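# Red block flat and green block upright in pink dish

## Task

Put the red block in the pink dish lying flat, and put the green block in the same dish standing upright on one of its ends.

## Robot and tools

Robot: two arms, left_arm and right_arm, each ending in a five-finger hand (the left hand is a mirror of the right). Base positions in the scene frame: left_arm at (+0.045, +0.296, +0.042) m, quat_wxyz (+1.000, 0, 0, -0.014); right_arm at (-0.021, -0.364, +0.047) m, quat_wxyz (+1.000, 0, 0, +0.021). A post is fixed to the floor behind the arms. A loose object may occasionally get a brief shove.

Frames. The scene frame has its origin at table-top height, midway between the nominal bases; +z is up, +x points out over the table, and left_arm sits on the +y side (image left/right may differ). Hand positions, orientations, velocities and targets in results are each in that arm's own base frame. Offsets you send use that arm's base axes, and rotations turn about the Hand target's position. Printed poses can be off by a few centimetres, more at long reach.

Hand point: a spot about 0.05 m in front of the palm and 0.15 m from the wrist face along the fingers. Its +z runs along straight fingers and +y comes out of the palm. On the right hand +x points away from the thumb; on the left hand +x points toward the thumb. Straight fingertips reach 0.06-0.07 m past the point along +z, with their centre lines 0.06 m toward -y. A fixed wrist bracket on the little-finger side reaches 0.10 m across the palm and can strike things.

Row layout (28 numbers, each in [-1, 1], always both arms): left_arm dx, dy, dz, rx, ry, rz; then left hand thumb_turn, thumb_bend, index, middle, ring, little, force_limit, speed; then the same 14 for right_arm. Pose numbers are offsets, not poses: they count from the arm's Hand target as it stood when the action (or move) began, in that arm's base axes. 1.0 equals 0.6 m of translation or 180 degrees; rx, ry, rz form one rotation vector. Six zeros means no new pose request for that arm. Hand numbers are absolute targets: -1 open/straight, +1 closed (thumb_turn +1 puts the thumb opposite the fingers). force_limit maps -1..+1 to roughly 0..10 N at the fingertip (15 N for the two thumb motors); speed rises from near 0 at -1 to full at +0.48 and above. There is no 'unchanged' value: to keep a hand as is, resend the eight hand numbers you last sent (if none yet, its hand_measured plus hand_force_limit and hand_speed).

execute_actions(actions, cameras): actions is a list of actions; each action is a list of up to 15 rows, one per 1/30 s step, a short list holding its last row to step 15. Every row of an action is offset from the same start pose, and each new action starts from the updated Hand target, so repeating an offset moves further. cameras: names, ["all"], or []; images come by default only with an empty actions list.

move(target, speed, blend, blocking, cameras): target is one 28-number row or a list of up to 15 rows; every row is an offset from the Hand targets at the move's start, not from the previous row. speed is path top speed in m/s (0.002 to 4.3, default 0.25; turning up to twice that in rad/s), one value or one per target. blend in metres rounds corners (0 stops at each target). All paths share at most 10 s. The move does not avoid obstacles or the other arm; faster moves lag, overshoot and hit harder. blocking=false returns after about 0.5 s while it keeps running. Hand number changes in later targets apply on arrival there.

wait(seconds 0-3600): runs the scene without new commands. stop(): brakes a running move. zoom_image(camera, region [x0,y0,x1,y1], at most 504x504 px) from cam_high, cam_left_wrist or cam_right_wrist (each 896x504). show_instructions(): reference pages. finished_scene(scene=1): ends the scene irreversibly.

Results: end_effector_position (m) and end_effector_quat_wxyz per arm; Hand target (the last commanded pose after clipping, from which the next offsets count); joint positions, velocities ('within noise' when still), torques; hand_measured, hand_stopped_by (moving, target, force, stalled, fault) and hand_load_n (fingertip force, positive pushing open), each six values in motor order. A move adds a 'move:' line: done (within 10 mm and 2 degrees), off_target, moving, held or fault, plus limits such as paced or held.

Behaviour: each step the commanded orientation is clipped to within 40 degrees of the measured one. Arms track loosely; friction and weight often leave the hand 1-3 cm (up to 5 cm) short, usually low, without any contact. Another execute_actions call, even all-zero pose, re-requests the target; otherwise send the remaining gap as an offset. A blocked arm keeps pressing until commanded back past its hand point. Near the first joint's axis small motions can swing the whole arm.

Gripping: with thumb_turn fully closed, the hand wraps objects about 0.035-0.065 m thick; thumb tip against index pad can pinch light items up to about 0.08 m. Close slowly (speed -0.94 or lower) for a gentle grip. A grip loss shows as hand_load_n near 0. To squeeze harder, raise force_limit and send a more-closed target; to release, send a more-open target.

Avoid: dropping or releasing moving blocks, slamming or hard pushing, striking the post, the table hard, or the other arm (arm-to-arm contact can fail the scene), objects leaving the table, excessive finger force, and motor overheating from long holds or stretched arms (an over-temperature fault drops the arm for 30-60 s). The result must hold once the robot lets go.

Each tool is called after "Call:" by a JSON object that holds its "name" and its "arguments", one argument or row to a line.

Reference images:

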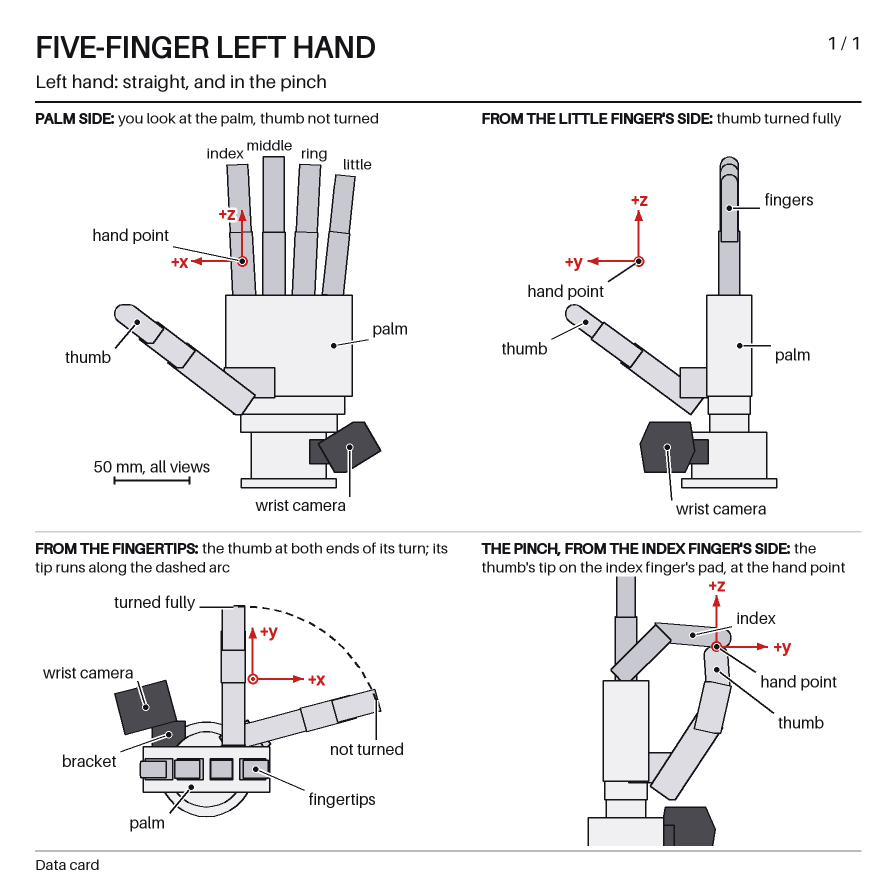

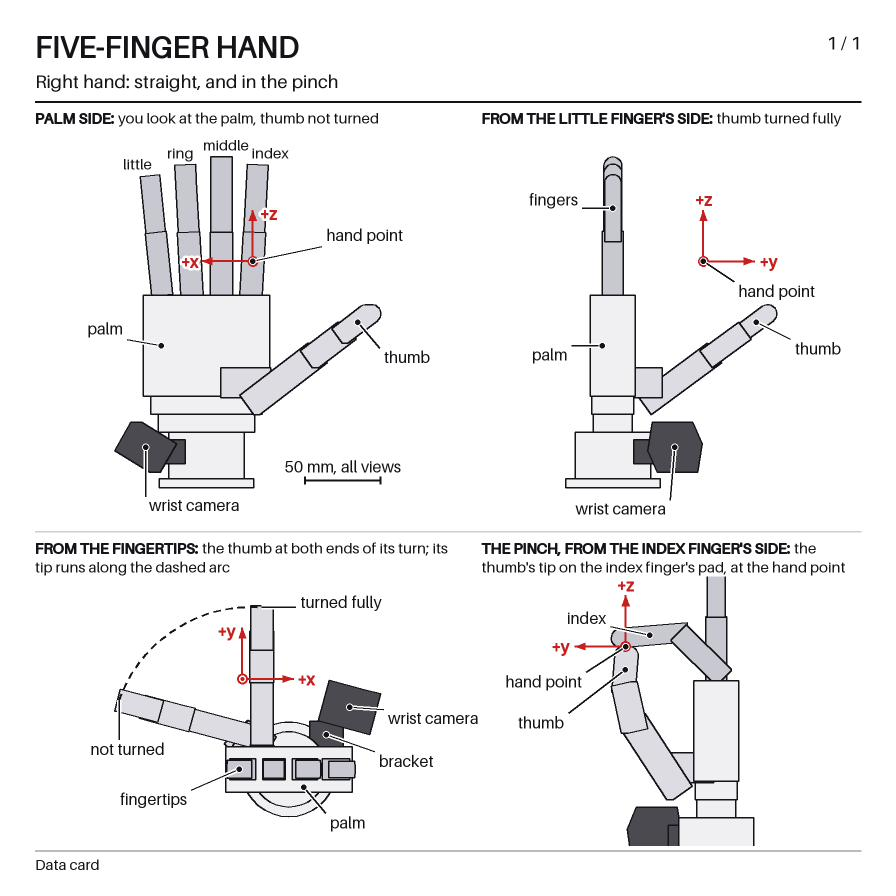

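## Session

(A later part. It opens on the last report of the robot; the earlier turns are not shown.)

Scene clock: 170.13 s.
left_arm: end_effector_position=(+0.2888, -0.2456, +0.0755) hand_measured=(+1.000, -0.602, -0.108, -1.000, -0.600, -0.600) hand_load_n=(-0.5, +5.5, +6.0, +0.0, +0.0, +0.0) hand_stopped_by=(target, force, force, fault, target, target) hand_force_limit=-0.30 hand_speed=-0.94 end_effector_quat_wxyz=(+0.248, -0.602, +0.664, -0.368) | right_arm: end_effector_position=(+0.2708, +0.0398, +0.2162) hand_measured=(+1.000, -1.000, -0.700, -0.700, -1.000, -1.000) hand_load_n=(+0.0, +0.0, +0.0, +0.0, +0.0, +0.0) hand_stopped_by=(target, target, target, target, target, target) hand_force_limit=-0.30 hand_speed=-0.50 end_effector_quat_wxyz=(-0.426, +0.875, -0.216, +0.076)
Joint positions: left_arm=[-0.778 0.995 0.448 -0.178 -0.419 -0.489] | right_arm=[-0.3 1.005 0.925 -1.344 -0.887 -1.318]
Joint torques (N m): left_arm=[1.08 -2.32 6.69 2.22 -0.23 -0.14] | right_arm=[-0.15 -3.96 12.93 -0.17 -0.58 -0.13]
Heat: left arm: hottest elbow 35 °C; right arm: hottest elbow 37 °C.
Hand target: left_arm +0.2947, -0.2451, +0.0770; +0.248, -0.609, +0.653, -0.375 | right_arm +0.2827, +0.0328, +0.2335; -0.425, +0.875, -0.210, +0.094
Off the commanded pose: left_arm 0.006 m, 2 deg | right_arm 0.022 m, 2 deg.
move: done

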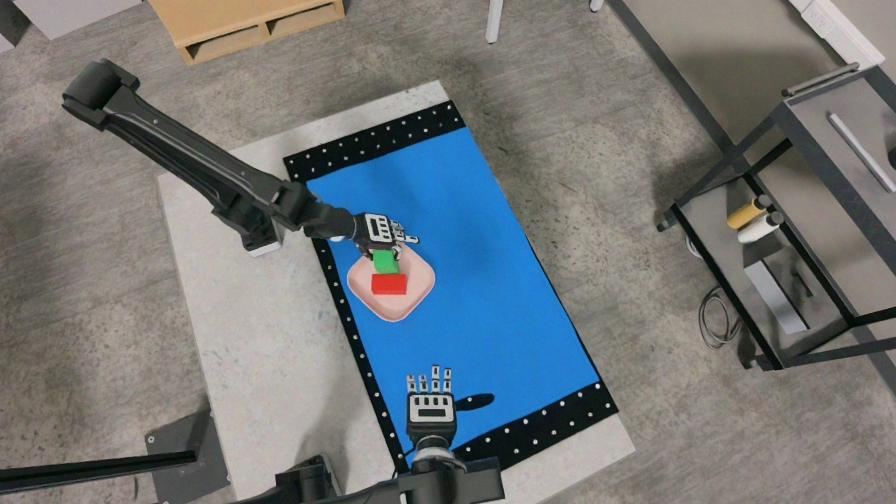

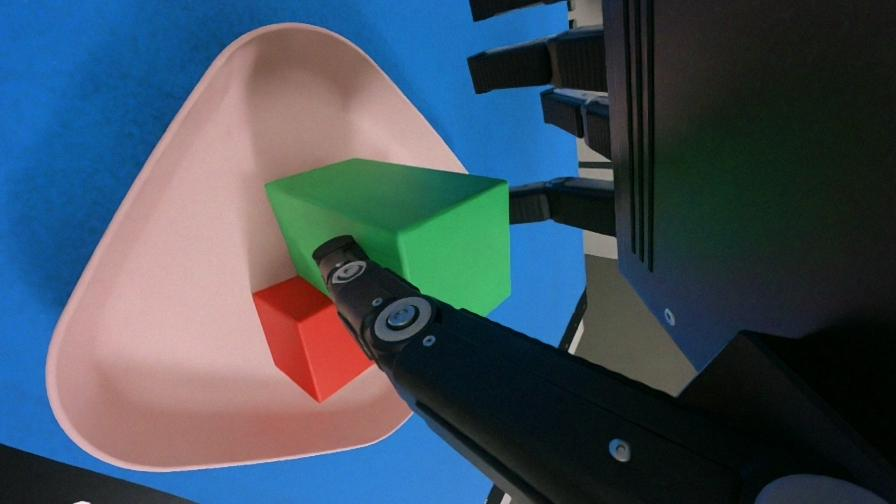

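Call:
{"name": "move", "arguments": {
  "target": [0,0,-0.0083,0,0,0,1,0.1,0.2,-0.6,-0.6,-0.6,-0.3,-0.94,0,0,0,0,0,0,1,-1,-0.7,-0.7,-1,-1,-0.3,-0.5],
  "speed": 0.03,
  "cameras": ["cam_high","cam_left_wrist"]
}}

Call:
{"name": "zoom_image", "arguments": {
  "camera": "cam_high",
  "region": [350, 235, 430, 305]
}}

Call:
{"name": "zoom_image", "arguments": {
  "camera": "cam_left_wrist",
  "region": [180, 140, 560, 440]
}}

Scene clock: 171.67 s.
left_arm: end_effector_position=(+0.2885, -0.2453, +0.0696) hand_measured=(+1.000, -0.602, -0.108, -1.000, -0.600, -0.600) hand_load_n=(-0.5, +5.0, +6.0, +0.0, +0.0, +0.0) hand_stopped_by=(target, force, force, fault, target, target) hand_force_limit=-0.30 hand_speed=-0.94 end_effector_quat_wxyz=(+0.248, -0.602, +0.665, -0.367) | right_arm: end_effector_position=(+0.2708, +0.0398, +0.2162) hand_measured=(+1.000, -1.000, -0.700, -0.700, -1.000, -1.000) hand_load_n=(+0.0, +0.0, +0.0, +0.0, +0.0, +0.0) hand_stopped_by=(target, target, target, target, target, target) hand_force_limit=-0.30 hand_speed=-0.50 end_effector_quat_wxyz=(-0.426, +0.875, -0.216, +0.076)
Joint positions: left_arm=[-0.778 1.008 0.438 -0.157 -0.419 -0.489] | right_arm=[-0.3 1.005 0.925 -1.344 -0.887 -1.318]
Joint torques (N m): left_arm=[1.08 -2.55 6.68 2.26 -0.23 -0.14] | right_arm=[-0.32 -4.13 12.96 -0.1 -0.61 -0.15]
Heat: left arm: hottest elbow 35 °C; right arm: hottest elbow 37 °C.
Hand target: left_arm +0.2946, -0.2451, +0.0719; +0.248, -0.609, +0.653, -0.375 | right_arm +0.2827, +0.0328, +0.2335; -0.425, +0.875, -0.210, +0.094
Off the commanded pose: left_arm 0.007 m, 2 deg | right_arm 0.022 m, 2 deg.
move: done

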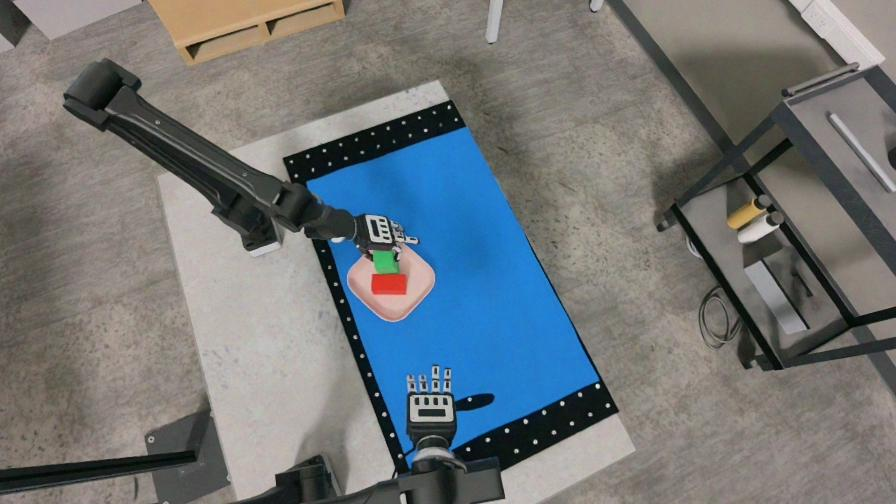

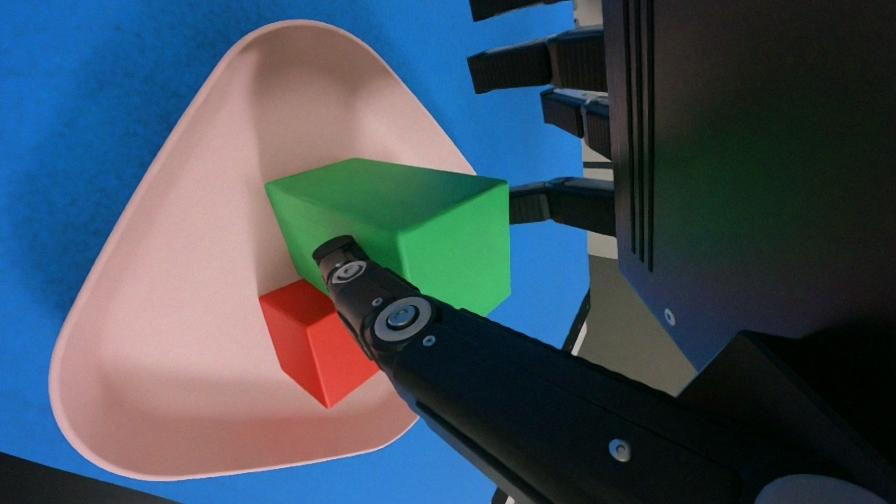

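Scaled by 6.300 from the camera's image (finer frame: 1280x720).

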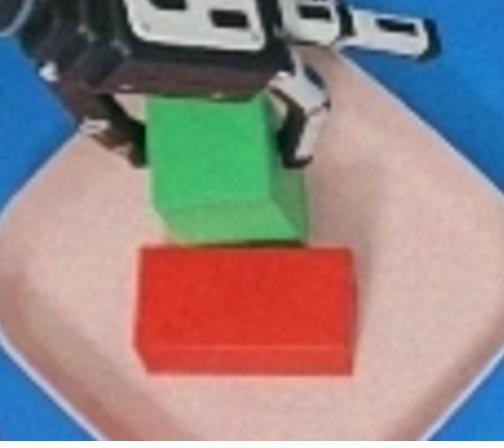

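Scaled by 1.326 from the camera's image (finer frame: 1280x720).

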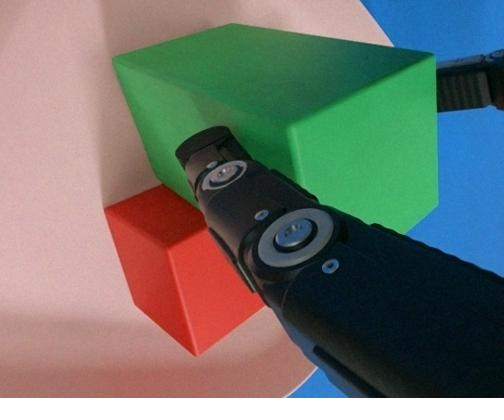

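Call:
{"name": "execute_actions", "arguments": {
  "actions": []
}}

Call:
{"name": "zoom_image", "arguments": {
  "camera": "cam_right_wrist",
  "region": [330, 20, 530, 220]
}}

Scene clock: 172.27 s.
left_arm: end_effector_position=(+0.2885, -0.2453, +0.0696) hand_measured=(+1.000, -0.602, -0.108, -1.000, -0.600, -0.600) hand_load_n=(-0.5, +5.0, +6.0, +0.0, +0.0, -0.5) hand_stopped_by=(target, force, force, fault, target, target) hand_force_limit=-0.30 hand_speed=-0.94 end_effector_quat_wxyz=(+0.248, -0.602, +0.665, -0.367) | right_arm: end_effector_position=(+0.2708, +0.0398, +0.2162) hand_measured=(+1.000, -1.000, -0.700, -0.700, -1.000, -1.000) hand_load_n=(+0.0, +0.0, +0.0, +0.0, +0.0, +0.0) hand_stopped_by=(target, target, target, target, target, target) hand_force_limit=-0.30 hand_speed=-0.50 end_effector_quat_wxyz=(-0.426, +0.875, -0.216, +0.076)
Joint positions: left_arm=[-0.778 1.008 0.438 -0.157 -0.419 -0.489] | right_arm=[-0.3 1.005 0.925 -1.344 -0.887 -1.318]
Joint velocities: within noise
Joint torques (N m): left_arm=[1.08 -2.55 6.68 2.26 -0.23 -0.14] | right_arm=[-0.15 -4.31 13 -0.06 -0.58 -0.16]
Heat: left arm: hottest elbow 35 °C; right arm: hottest elbow 37 °C.
Hand target: left_arm +0.2946, -0.2451, +0.0719; +0.248, -0.609, +0.653, -0.375 | right_arm +0.2827, +0.0328, +0.2335; -0.425, +0.875, -0.210, +0.094
Off the commanded pose: left_arm 0.007 m, 2 deg | right_arm 0.022 m, 2 deg.

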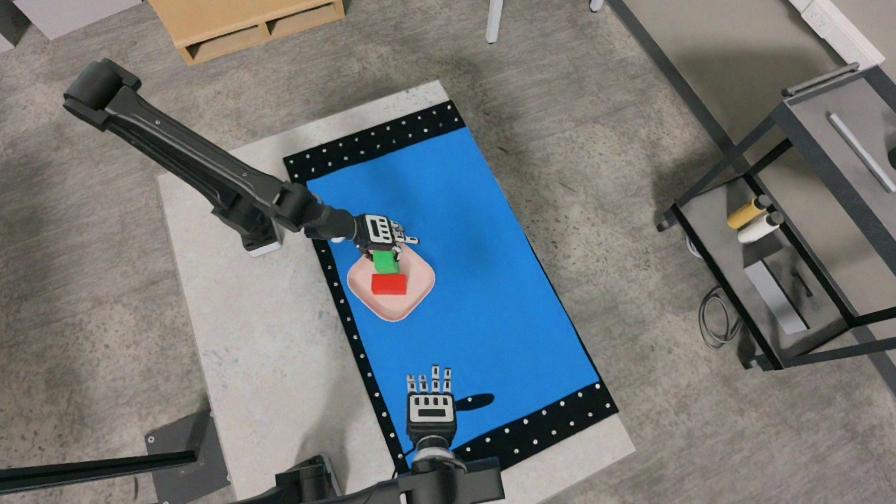

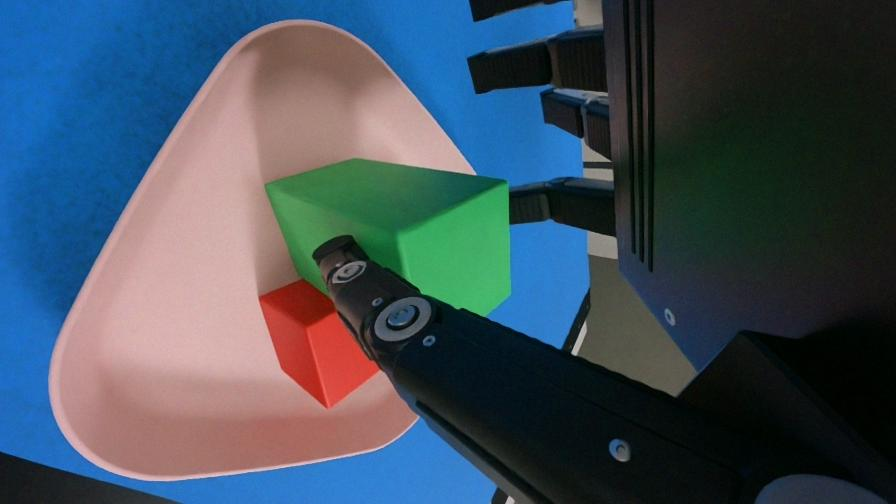

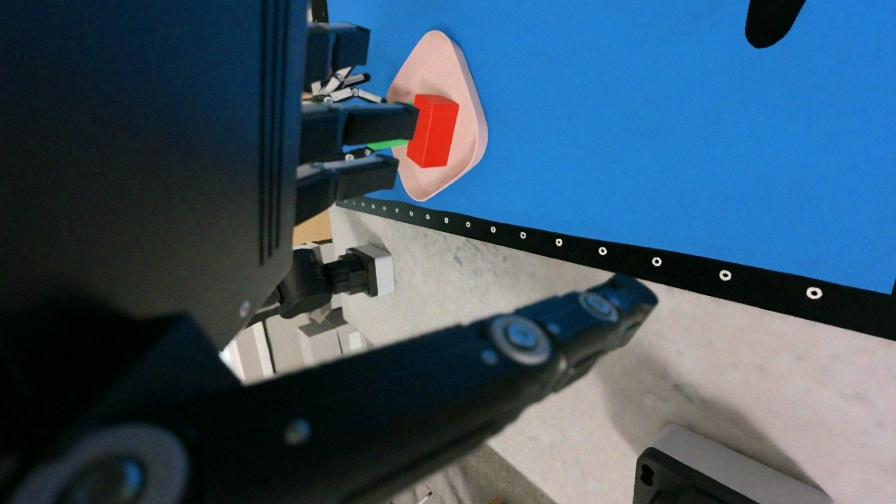

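Scaled by 2.520 from the camera's image (finer frame: 1280x720).

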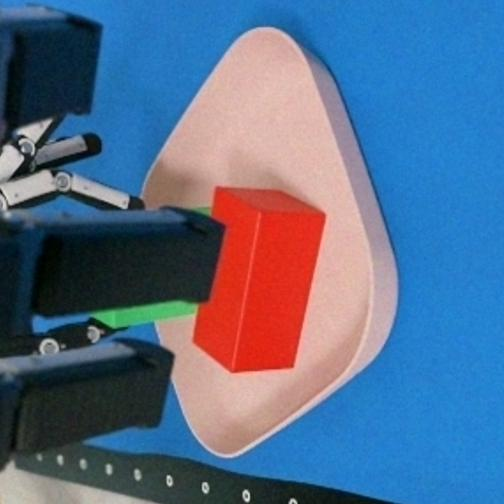

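Call:
{"name": "move", "arguments": {
  "target": [0,0,-0.0075,0,0,0,1,0.1,0.2,-0.6,-0.6,-0.6,-0.3,-0.94,0,0,0,0,0,0,1,-1,-0.7,-0.7,-1,-1,-0.3,-0.5],
  "speed": 0.03,
  "cameras": ["cam_high","cam_left_wrist"]
}}

Call:
{"name": "zoom_image", "arguments": {
  "camera": "cam_high",
  "region": [350, 235, 430, 305]
}}

Call:
{"name": "zoom_image", "arguments": {
  "camera": "cam_left_wrist",
  "region": [180, 140, 560, 440]
}}

Scene clock: 173.40 s.
left_arm: end_effector_position=(+0.2899, -0.2467, +0.0684) hand_measured=(+1.000, -0.602, -0.108, -1.000, -0.600, -0.600) hand_load_n=(-0.5, +5.0, +5.5, +0.0, +0.0, +0.0) hand_stopped_by=(target, force, force, fault, target, target) hand_force_limit=-0.30 hand_speed=-0.94 end_effector_quat_wxyz=(+0.248, -0.601, +0.663, -0.371) | right_arm: end_effector_position=(+0.2708, +0.0398, +0.2162) hand_measured=(+1.000, -1.000, -0.700, -0.700, -1.000, -1.000) hand_load_n=(+0.0, +0.0, +0.0, +0.0, +0.0, +0.0) hand_stopped_by=(target, target, target, target, target, target) hand_force_limit=-0.30 hand_speed=-0.50 end_effector_quat_wxyz=(-0.426, +0.875, -0.216, +0.076)
Joint positions: left_arm=[-0.778 1.016 0.433 -0.137 -0.419 -0.489] | right_arm=[-0.3 1.005 0.925 -1.344 -0.887 -1.318]
Joint torques (N m): left_arm=[1.03 -2.32 6.42 2.19 -0.23 -0.14] | right_arm=[-0.21 -3.96 12.98 -0.16 -0.59 -0.13]
Heat: left arm: hottest elbow 35 °C; right arm: hottest elbow 37 °C.
Hand target: left_arm +0.2945, -0.2451, +0.0674; +0.248, -0.609, +0.653, -0.375 | right_arm +0.2827, +0.0328, +0.2335; -0.425, +0.875, -0.210, +0.094
Off the commanded pose: left_arm 0.005 m, 2 deg | right_arm 0.022 m, 2 deg.
move: done

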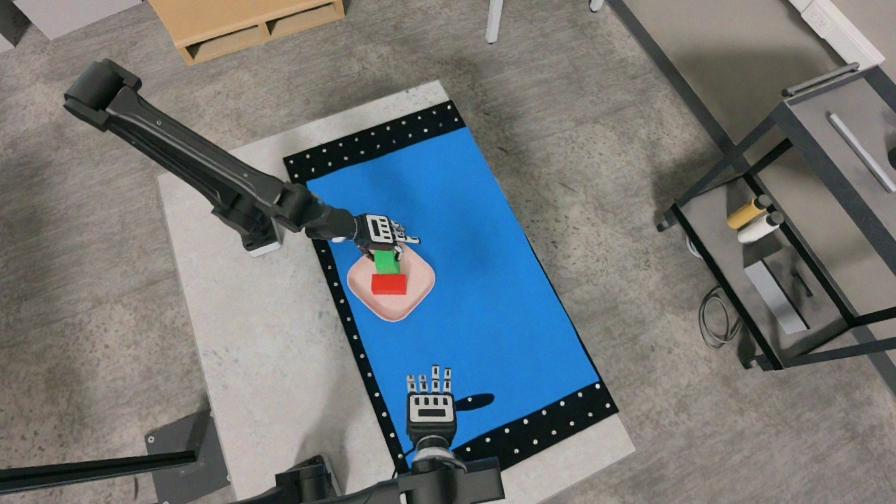

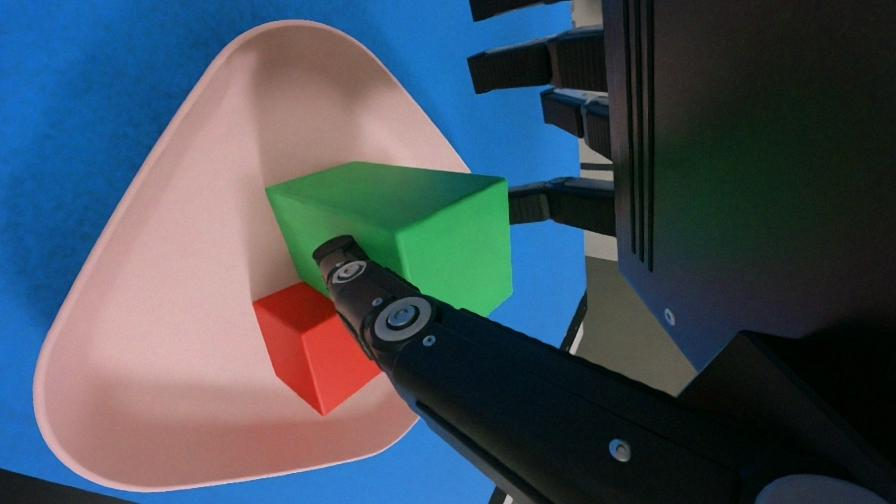

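Scaled by 6.300 from the camera's image (finer frame: 1280x720).

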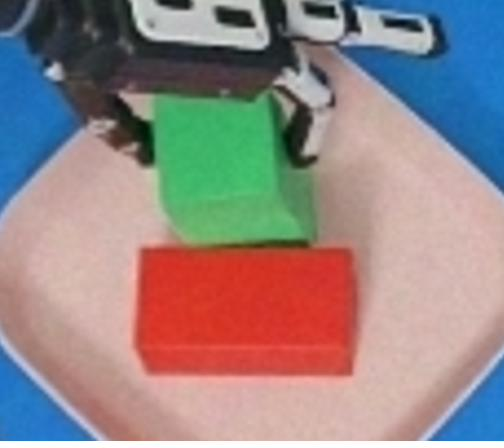

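Scaled by 1.326 from the camera's image (finer frame: 1280x720).

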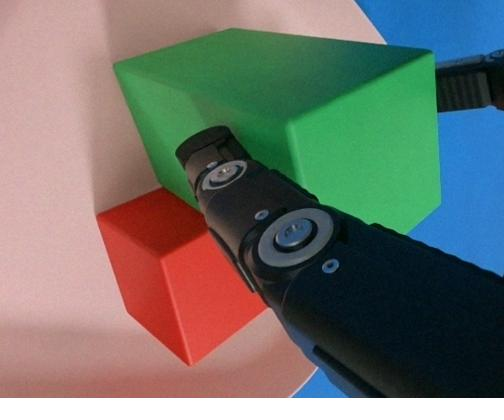

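Call:
{"name": "move", "arguments": {
  "target": [0,0,-0.006,0,0,0,1,0.1,0.2,-0.6,-0.6,-0.6,-0.3,-0.94,0,0,0,0,0,0,1,-1,-0.7,-0.7,-1,-1,-0.3,-0.5],
  "speed": 0.03,
  "cameras": ["cam_high","cam_left_wrist"]
}}

Call:
{"name": "zoom_image", "arguments": {
  "camera": "cam_left_wrist",
  "region": [180, 140, 560, 440]
}}

Scene clock: 174.50 s.
left_arm: end_effector_position=(+0.2913, -0.2479, +0.0680) hand_measured=(+1.000, -0.602, -0.108, -1.000, -0.600, -0.600) hand_load_n=(-1.0, +4.5, +6.0, +0.0, +0.0, +0.0) hand_stopped_by=(target, force, force, fault, target, target) hand_force_limit=-0.30 hand_speed=-0.94 end_effector_quat_wxyz=(+0.248, -0.601, +0.661, -0.375) | right_arm: end_effector_position=(+0.2708, +0.0398, +0.2162) hand_measured=(+1.000, -1.000, -0.700, -0.700, -1.000, -1.000) hand_load_n=(+0.0, +0.0, +0.0, +0.0, +0.0, +0.0) hand_stopped_by=(target, target, target, target, target, target) hand_force_limit=-0.30 hand_speed=-0.50 end_effector_quat_wxyz=(-0.426, +0.875, -0.216, +0.076)
Joint positions: left_arm=[-0.778 1.021 0.43 -0.12 -0.419 -0.489] | right_arm=[-0.3 1.005 0.925 -1.344 -0.887 -1.318]
Joint torques (N m): left_arm=[1.03 -1.9 6.2 2.13 -0.23 -0.14] | right_arm=[0.09 -4.13 12.9 -0.09 -0.59 -0.13]
Heat: left arm: hottest elbow 35 °C; right arm: hottest elbow 37 °C.
Hand target: left_arm +0.2947, -0.2452, +0.0639; +0.248, -0.609, +0.653, -0.375 | right_arm +0.2827, +0.0328, +0.2335; -0.425, +0.875, -0.210, +0.094
Off the commanded pose: left_arm 0.006 m, 1 deg | right_arm 0.022 m, 2 deg.
move: done

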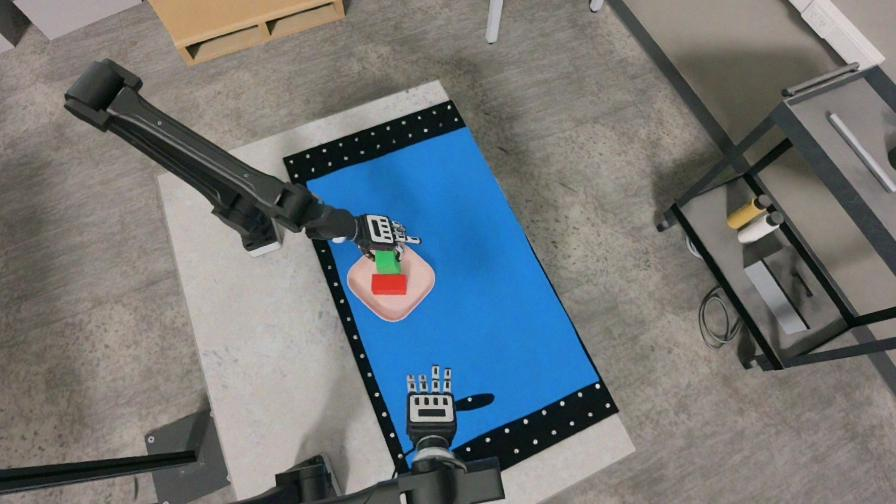

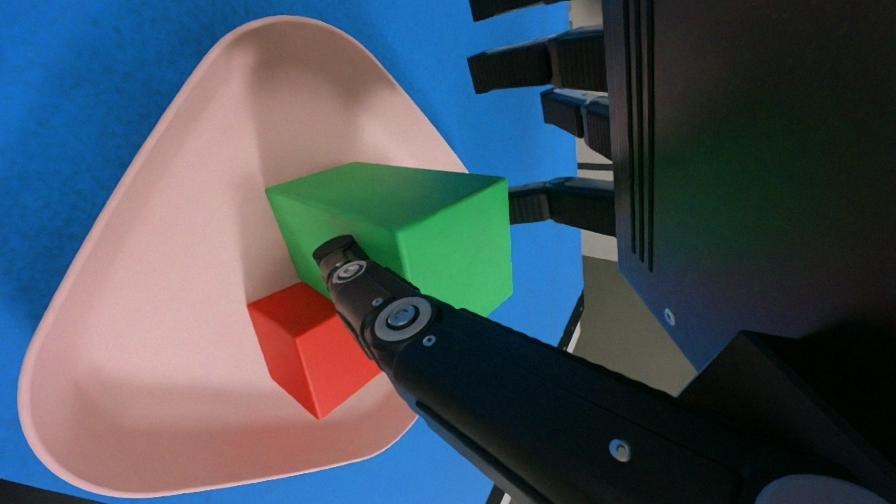

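Scaled by 1.326 from the camera's image (finer frame: 1280x720).

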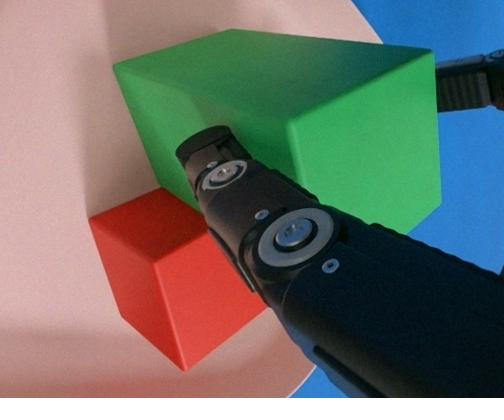

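Call:
{"name": "move", "arguments": {
  "target": [-0.0057,-0.0045,0.0075,0,0,0,1,0.1,0.2,-0.6,-0.6,-0.6,-0.3,-0.94,0,0,0,0,0,0,1,-1,-0.7,-0.7,-1,-1,-0.3,-0.5],
  "speed": 0.03,
  "cameras": ["cam_left_wrist","cam_high"]
}}

Call:
{"name": "zoom_image", "arguments": {
  "camera": "cam_left_wrist",
  "region": [180, 140, 560, 440]
}}

Call:
{"name": "zoom_image", "arguments": {
  "camera": "cam_high",
  "region": [350, 235, 430, 305]
}}

Scene clock: 175.97 s.
left_arm: end_effector_position=(+0.2924, -0.2469, +0.0683) hand_measured=(+1.000, -0.602, -0.108, -1.000, -0.600, -0.600) hand_load_n=(-0.5, +5.0, +6.0, +0.0, +0.0, +0.0) hand_stopped_by=(target, force, force, fault, target, target) hand_force_limit=-0.30 hand_speed=-0.94 end_effector_quat_wxyz=(-0.251, +0.604, -0.658, +0.374) | right_arm: end_effector_position=(+0.2708, +0.0398, +0.2162) hand_measured=(+1.000, -1.000, -0.700, -0.700, -1.000, -1.000) hand_load_n=(+0.0, +0.0, +0.0, +0.0, +0.0, +0.0) hand_stopped_by=(target, target, target, target, target, target) hand_force_limit=-0.30 hand_speed=-0.50 end_effector_quat_wxyz=(-0.426, +0.875, -0.216, +0.076)
Joint positions: left_arm=[-0.778 1.021 0.43 -0.12 -0.427 -0.494] | right_arm=[-0.3 1.005 0.925 -1.344 -0.887 -1.318]
Joint torques (N m): left_arm=[-0.32 -3.08 6.69 1.11 -0.38 -0.19] | right_arm=[-0.21 -4.19 12.9 -0.24 -0.6 -0.15]
Heat: left arm: hottest elbow 35 °C; right arm: hottest elbow 37 °C.
Hand target: left_arm +0.2913, -0.2478, +0.0684; -0.248, +0.609, -0.653, +0.375 | right_arm +0.2827, +0.0328, +0.2335; -0.425, +0.875, -0.210, +0.094
Off the commanded pose: left_arm 0.002 m, 1 deg | right_arm 0.022 m, 2 deg.
move: done
Images, in order (width x height): cam_high 896x504, cam_left_wrist 896x504.

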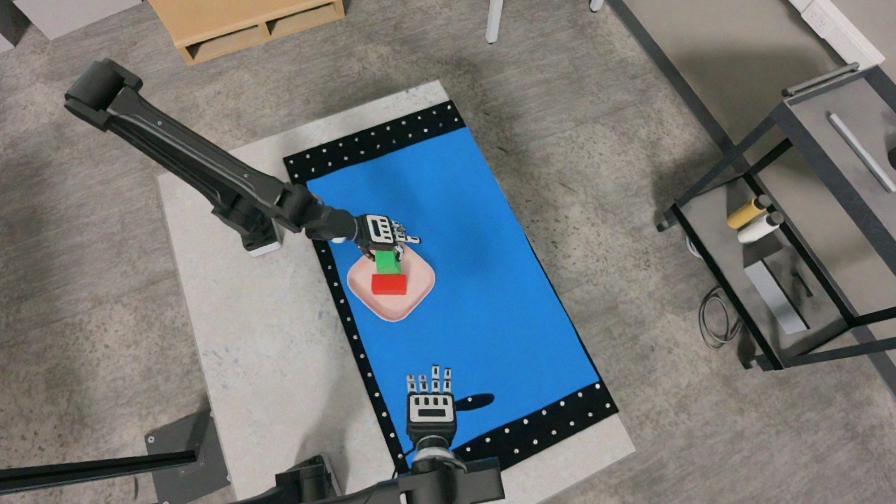

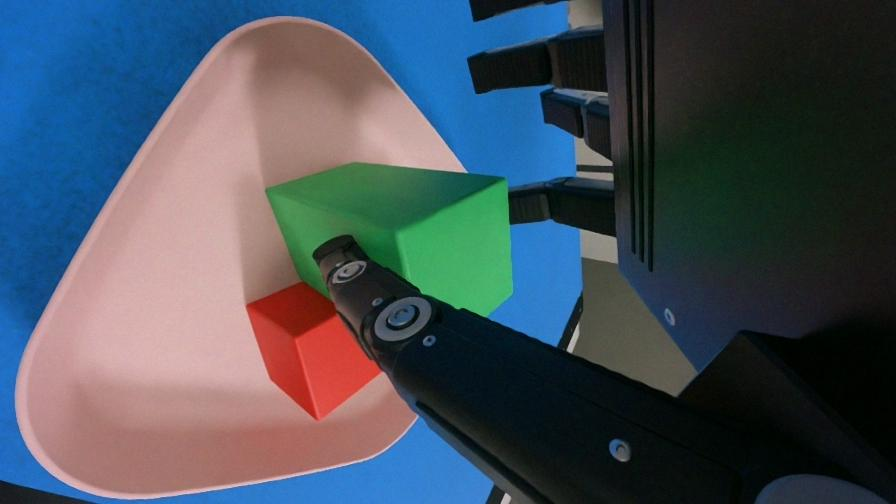

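Scaled by 1.326 from the camera's image (finer frame: 1280x720).

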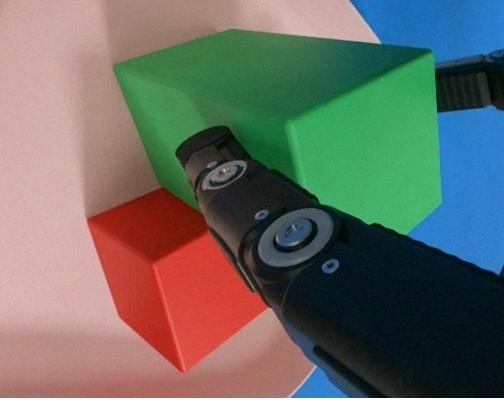

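Scaled by 6.300 from the camera's image (finer frame: 1280x720).

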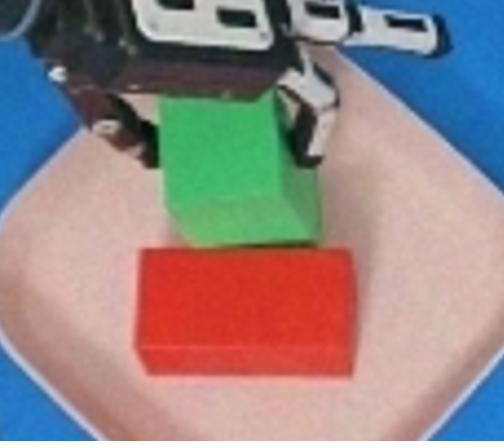

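Call:
{"name": "zoom_image", "arguments": {
  "camera": "cam_high",
  "region": [365, 245, 415, 295]
}}

Scaled by 10.080 from the camera's image (finer frame: 1280x720).

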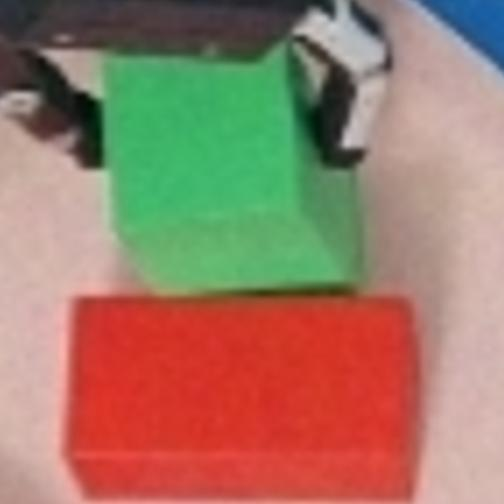

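Call:
{"name": "move", "arguments": {
  "target": [0,0,0,0,0,0,1,-1,-0.5,-0.6,-0.6,-0.6,-0.3,-0.92,0,0,0,0,0,0,1,-1,-0.7,-0.7,-1,-1,-0.3,-0.5],
  "speed": 0.03,
  "cameras": ["cam_left_wrist","cam_high"]
}}

Call:
{"name": "zoom_image", "arguments": {
  "camera": "cam_left_wrist",
  "region": [180, 140, 560, 440]
}}

Call:
{"name": "zoom_image", "arguments": {
  "camera": "cam_high",
  "region": [350, 235, 430, 305]
}}

Scene clock: 185.43 s.
left_arm: end_effector_position=(+0.2925, -0.2470, +0.0684) hand_measured=(+1.000, -1.000, -0.500, -1.000, -0.600, -0.600) hand_load_n=(+0.0, +0.0, +0.0, +0.0, +0.0, +0.0) hand_stopped_by=(target, target, target, fault, target, target) hand_force_limit=-0.30 hand_speed=-0.92 end_effector_quat_wxyz=(-0.251, +0.605, -0.657, +0.375) | right_arm: end_effector_position=(+0.2708, +0.0398, +0.2162) hand_measured=(+1.000, -1.000, -0.700, -0.700, -1.000, -1.000) hand_load_n=(+0.0, +0.0, +0.0, +0.0, +0.0, +0.0) hand_stopped_by=(target, target, target, target, target, target) hand_force_limit=-0.30 hand_speed=-0.50 end_effector_quat_wxyz=(-0.426, +0.875, -0.216, +0.076)
Joint positions: left_arm=[-0.778 1.021 0.43 -0.12 -0.428 -0.497] | right_arm=[-0.3 1.005 0.925 -1.344 -0.887 -1.318]
Joint torques (N m): left_arm=[-0.32 -3.08 6.72 1.11 -0.36 -0.18] | right_arm=[-0.15 -4.19 12.94 -0.18 -0.6 -0.15]
Heat: left arm: hottest elbow 34 °C; right arm: hottest elbow 38 °C.
Hand target: left_arm +0.2912, -0.2478, +0.0684; -0.248, +0.609, -0.653, +0.375 | right_arm +0.2827, +0.0328, +0.2335; -0.425, +0.875, -0.210, +0.094
Off the commanded pose: left_arm 0.001 m, 1 deg | right_arm 0.022 m, 2 deg.
move: done
Images, in order (width x height): cam_high 896x504, cam_left_wrist 896x504.

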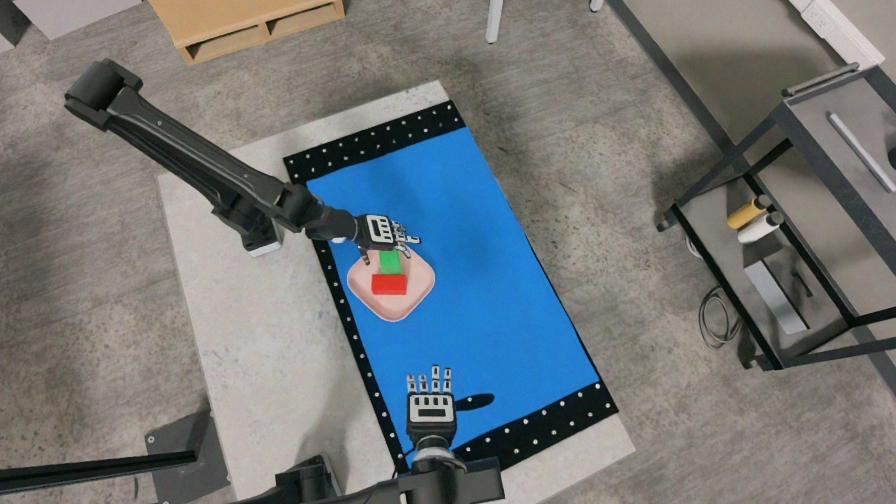

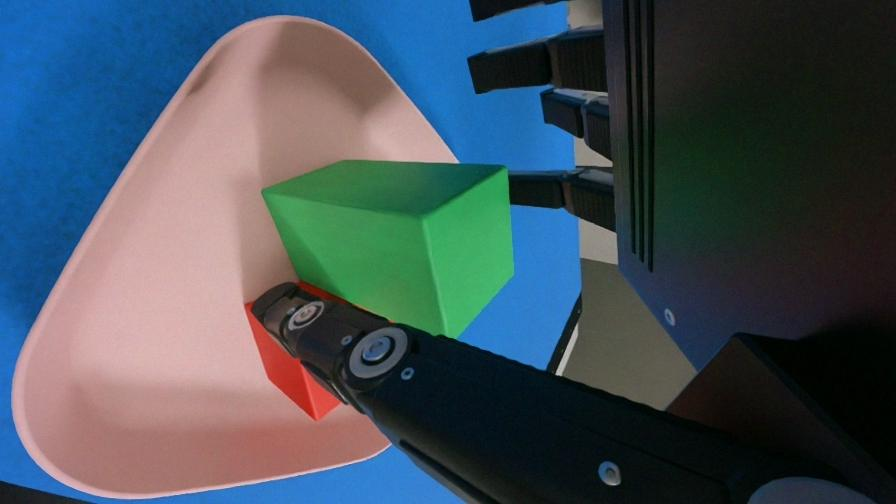

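Scaled by 1.326 from the camera's image (finer frame: 1280x720).

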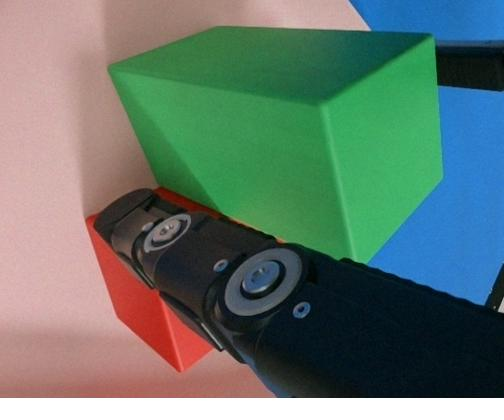

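Scaled by 6.300 from the camera's image (finer frame: 1280x720).

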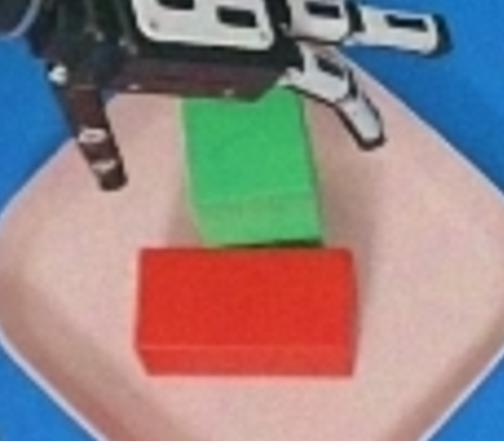

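Call:
{"name": "move", "arguments": {
  "target": [
    [0,0,0,0,0,0,1,-1,-0.9,-0.6,-0.6,-0.6,-0.3,-0.7,0,0,0,0,0,0,1,-1,-0.7,-0.7,-1,-1,-0.3,-0.5],
    [0.015,0,0.03,0,0,0,1,-1,-0.9,-0.6,-0.6,-0.6,-0.3,-0.7,0,0,0,0,0,0,1,-1,-0.7,-0.7,-1,-1,-0.3,-0.5]
  ],
  "speed": 0.03,
  "cameras": ["cam_left_wrist","cam_high"]
}}

Call:
{"name": "zoom_image", "arguments": {
  "camera": "cam_high",
  "region": [350, 235, 430, 305]
}}

Scene clock: 188.23 s.
left_arm: end_effector_position=(+0.2852, -0.2403, +0.0634) hand_measured=(+1.000, -1.000, -0.900, -1.000, -0.600, -0.600) hand_load_n=(+0.0, +0.0, +0.0, +0.0, +0.0, +0.0) hand_stopped_by=(target, target, target, fault, target, target) hand_force_limit=-0.30 hand_speed=-0.70 end_effector_quat_wxyz=(+0.245, -0.607, +0.666, -0.358) | right_arm: end_effector_position=(+0.2708, +0.0398, +0.2162) hand_measured=(+1.000, -1.000, -0.700, -0.700, -1.000, -1.000) hand_load_n=(+0.0, +0.0, -0.5, +0.0, +0.0, +0.0) hand_stopped_by=(target, target, target, target, target, target) hand_force_limit=-0.30 hand_speed=-0.50 end_effector_quat_wxyz=(-0.426, +0.875, -0.216, +0.076)
Joint positions: left_arm=[-0.771 1.009 0.43 -0.171 -0.414 -0.497] | right_arm=[-0.3 1.005 0.925 -1.344 -0.887 -1.318]
Joint torques (N m): left_arm=[1.14 -3.78 9.73 0.96 -0.21 0.01] | right_arm=[-0.09 -3.72 12.86 -0.13 -0.59 -0.16]
Heat: left arm: hottest elbow 34 °C; right arm: hottest elbow 38 °C.
Hand target: left_arm +0.3002, -0.2478, +0.0864; +0.248, -0.609, +0.653, -0.375 | right_arm +0.2827, +0.0328, +0.2335; -0.425, +0.875, -0.210, +0.094
Off the commanded pose: left_arm 0.028 m, 2 deg | right_arm 0.022 m, 2 deg.
move: off_target (left_arm)
Images, in order (width x height): cam_high 896x504, cam_left_wrist 896x504.

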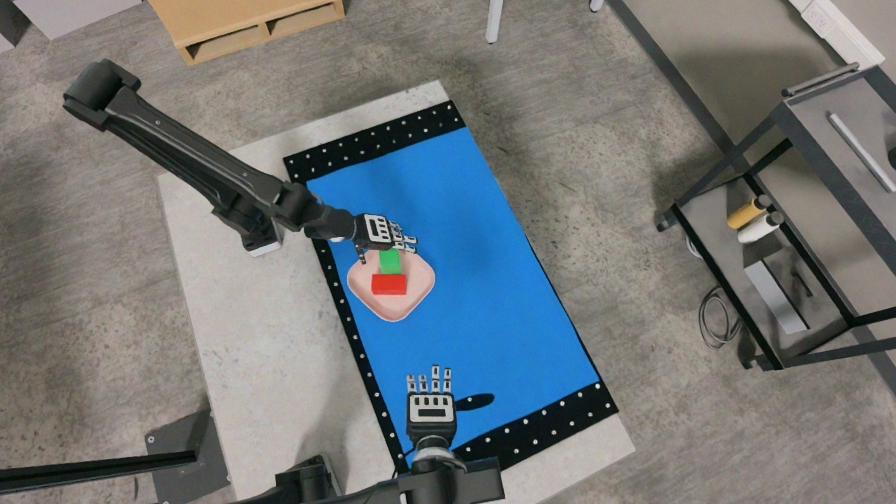

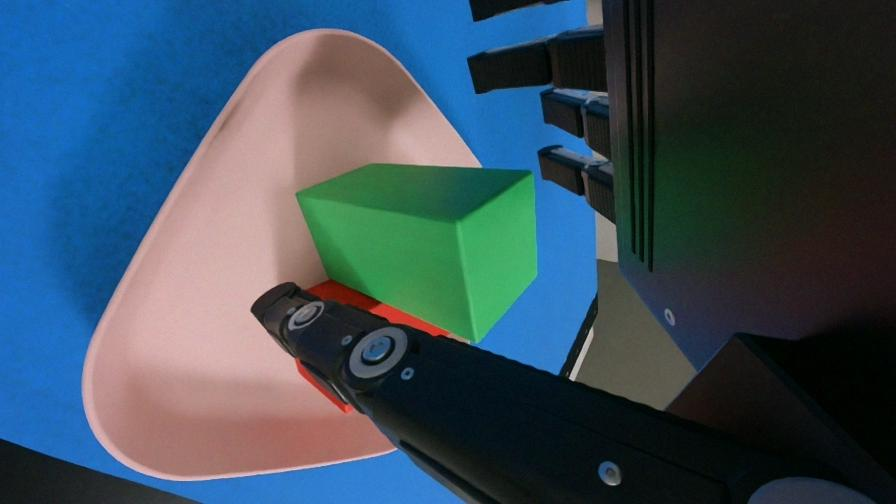

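Scaled by 6.300 from the camera's image (finer frame: 1280x720).

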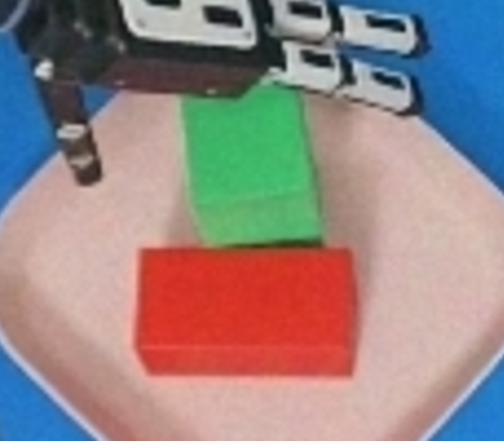

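Call:
{"name": "move", "arguments": {
  "target": [
    [0.015,0,0.1,0,0,0,1,-1,-0.9,-0.6,-0.6,-0.6,-0.3,-0.7,0,0,0,0,0,0,1,-1,-0.7,-0.7,-1,-1,-0.3,-0.5],
    [0.015,0,0.25,0,0,0,1,-1,-0.9,-0.6,-0.6,-0.6,-0.3,-0.7,0,0,0,0,0,0,1,-1,-0.7,-0.7,-1,-1,-0.3,-0.5]
  ],
  "speed": [0.05,0.12],
  "blend": 0.02,
  "cameras": ["cam_left_wrist","cam_high"]
}}

Call:
{"name": "zoom_image", "arguments": {
  "camera": "cam_high",
  "region": [350, 235, 430, 305]
}}

Scene clock: 191.37 s.
left_arm: end_effector_position=(+0.2978, -0.2453, +0.2070) hand_measured=(+1.000, -1.000, -0.900, -1.000, -0.600, -0.600) hand_load_n=(+0.0, +0.0, +0.0, +0.0, +0.0, +0.0) hand_stopped_by=(target, target, target, fault, target, target) hand_force_limit=-0.30 hand_speed=-0.70 end_effector_quat_wxyz=(-0.242, +0.612, -0.663, +0.357) | right_arm: end_effector_position=(+0.2708, +0.0398, +0.2162) hand_measured=(+1.000, -1.000, -0.700, -0.700, -1.000, -1.000) hand_load_n=(+0.0, +0.0, +0.5, +0.0, +0.0, +0.0) hand_stopped_by=(target, target, target, target, target, target) hand_force_limit=-0.30 hand_speed=-0.50 end_effector_quat_wxyz=(-0.426, +0.875, -0.216, +0.076)
Joint positions: left_arm=[-0.75 0.872 0.762 -0.638 -0.398 -0.495] | right_arm=[-0.3 1.005 0.925 -1.344 -0.887 -1.318]
Joint torques (N m): left_arm=[1.14 -2.84 11.52 0.85 -0.21 0.15] | right_arm=[-0.21 -4.72 12.97 -0.14 -0.58 -0.15]
Heat: left arm: hottest elbow 34 °C; right arm: hottest elbow 38 °C.
Hand target: left_arm +0.3092, -0.2478, +0.2363; -0.248, +0.609, -0.653, +0.375 | right_arm +0.2827, +0.0328, +0.2335; -0.425, +0.875, -0.210, +0.094
Off the commanded pose: left_arm 0.032 m, 2 deg | right_arm 0.022 m, 2 deg.
move: off_target (left_arm)
Images, in order (width x height): cam_high 896x504, cam_left_wrist 896x504.

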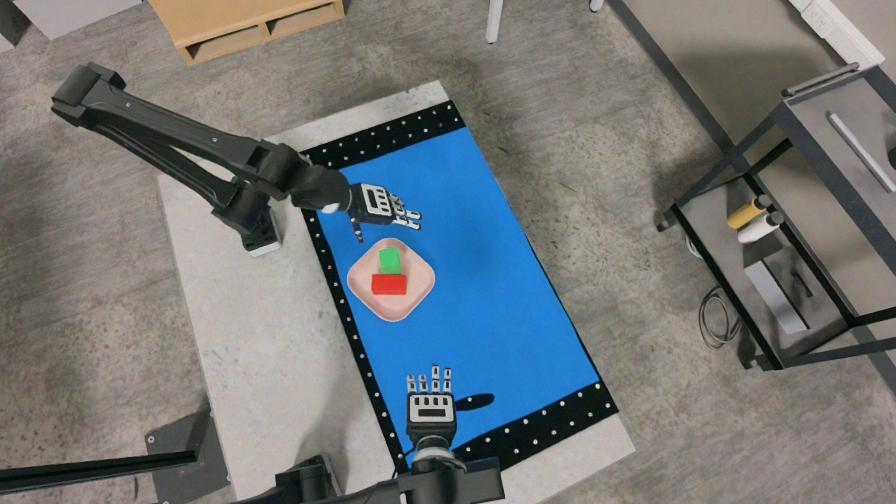

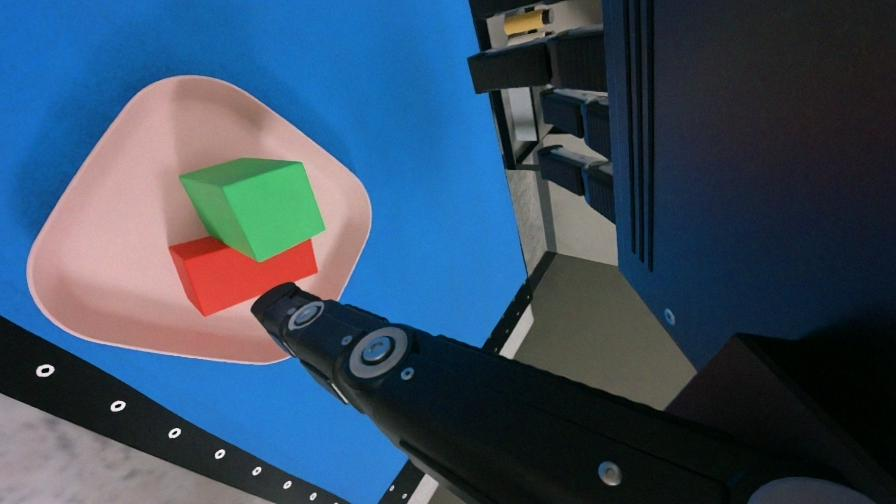

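Scaled by 6.300 from the camera's image (finer frame: 1280x720).

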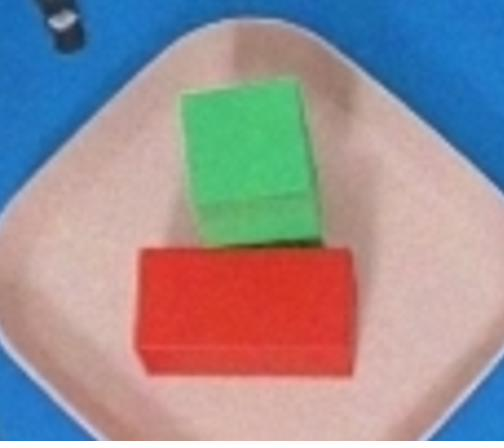

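Call:
{"name": "zoom_image", "arguments": {
  "camera": "cam_left_wrist",
  "region": [20, 60, 400, 380]
}}

Scaled by 1.326 from the camera's image (finer frame: 1280x720).

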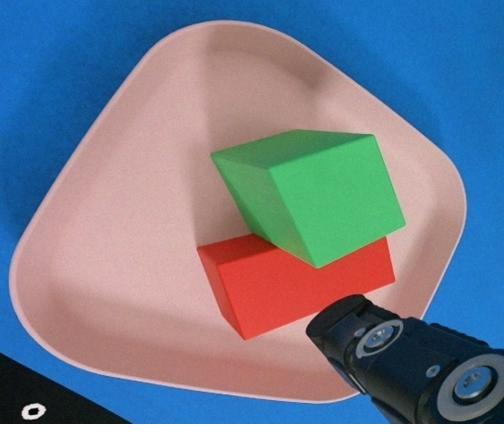

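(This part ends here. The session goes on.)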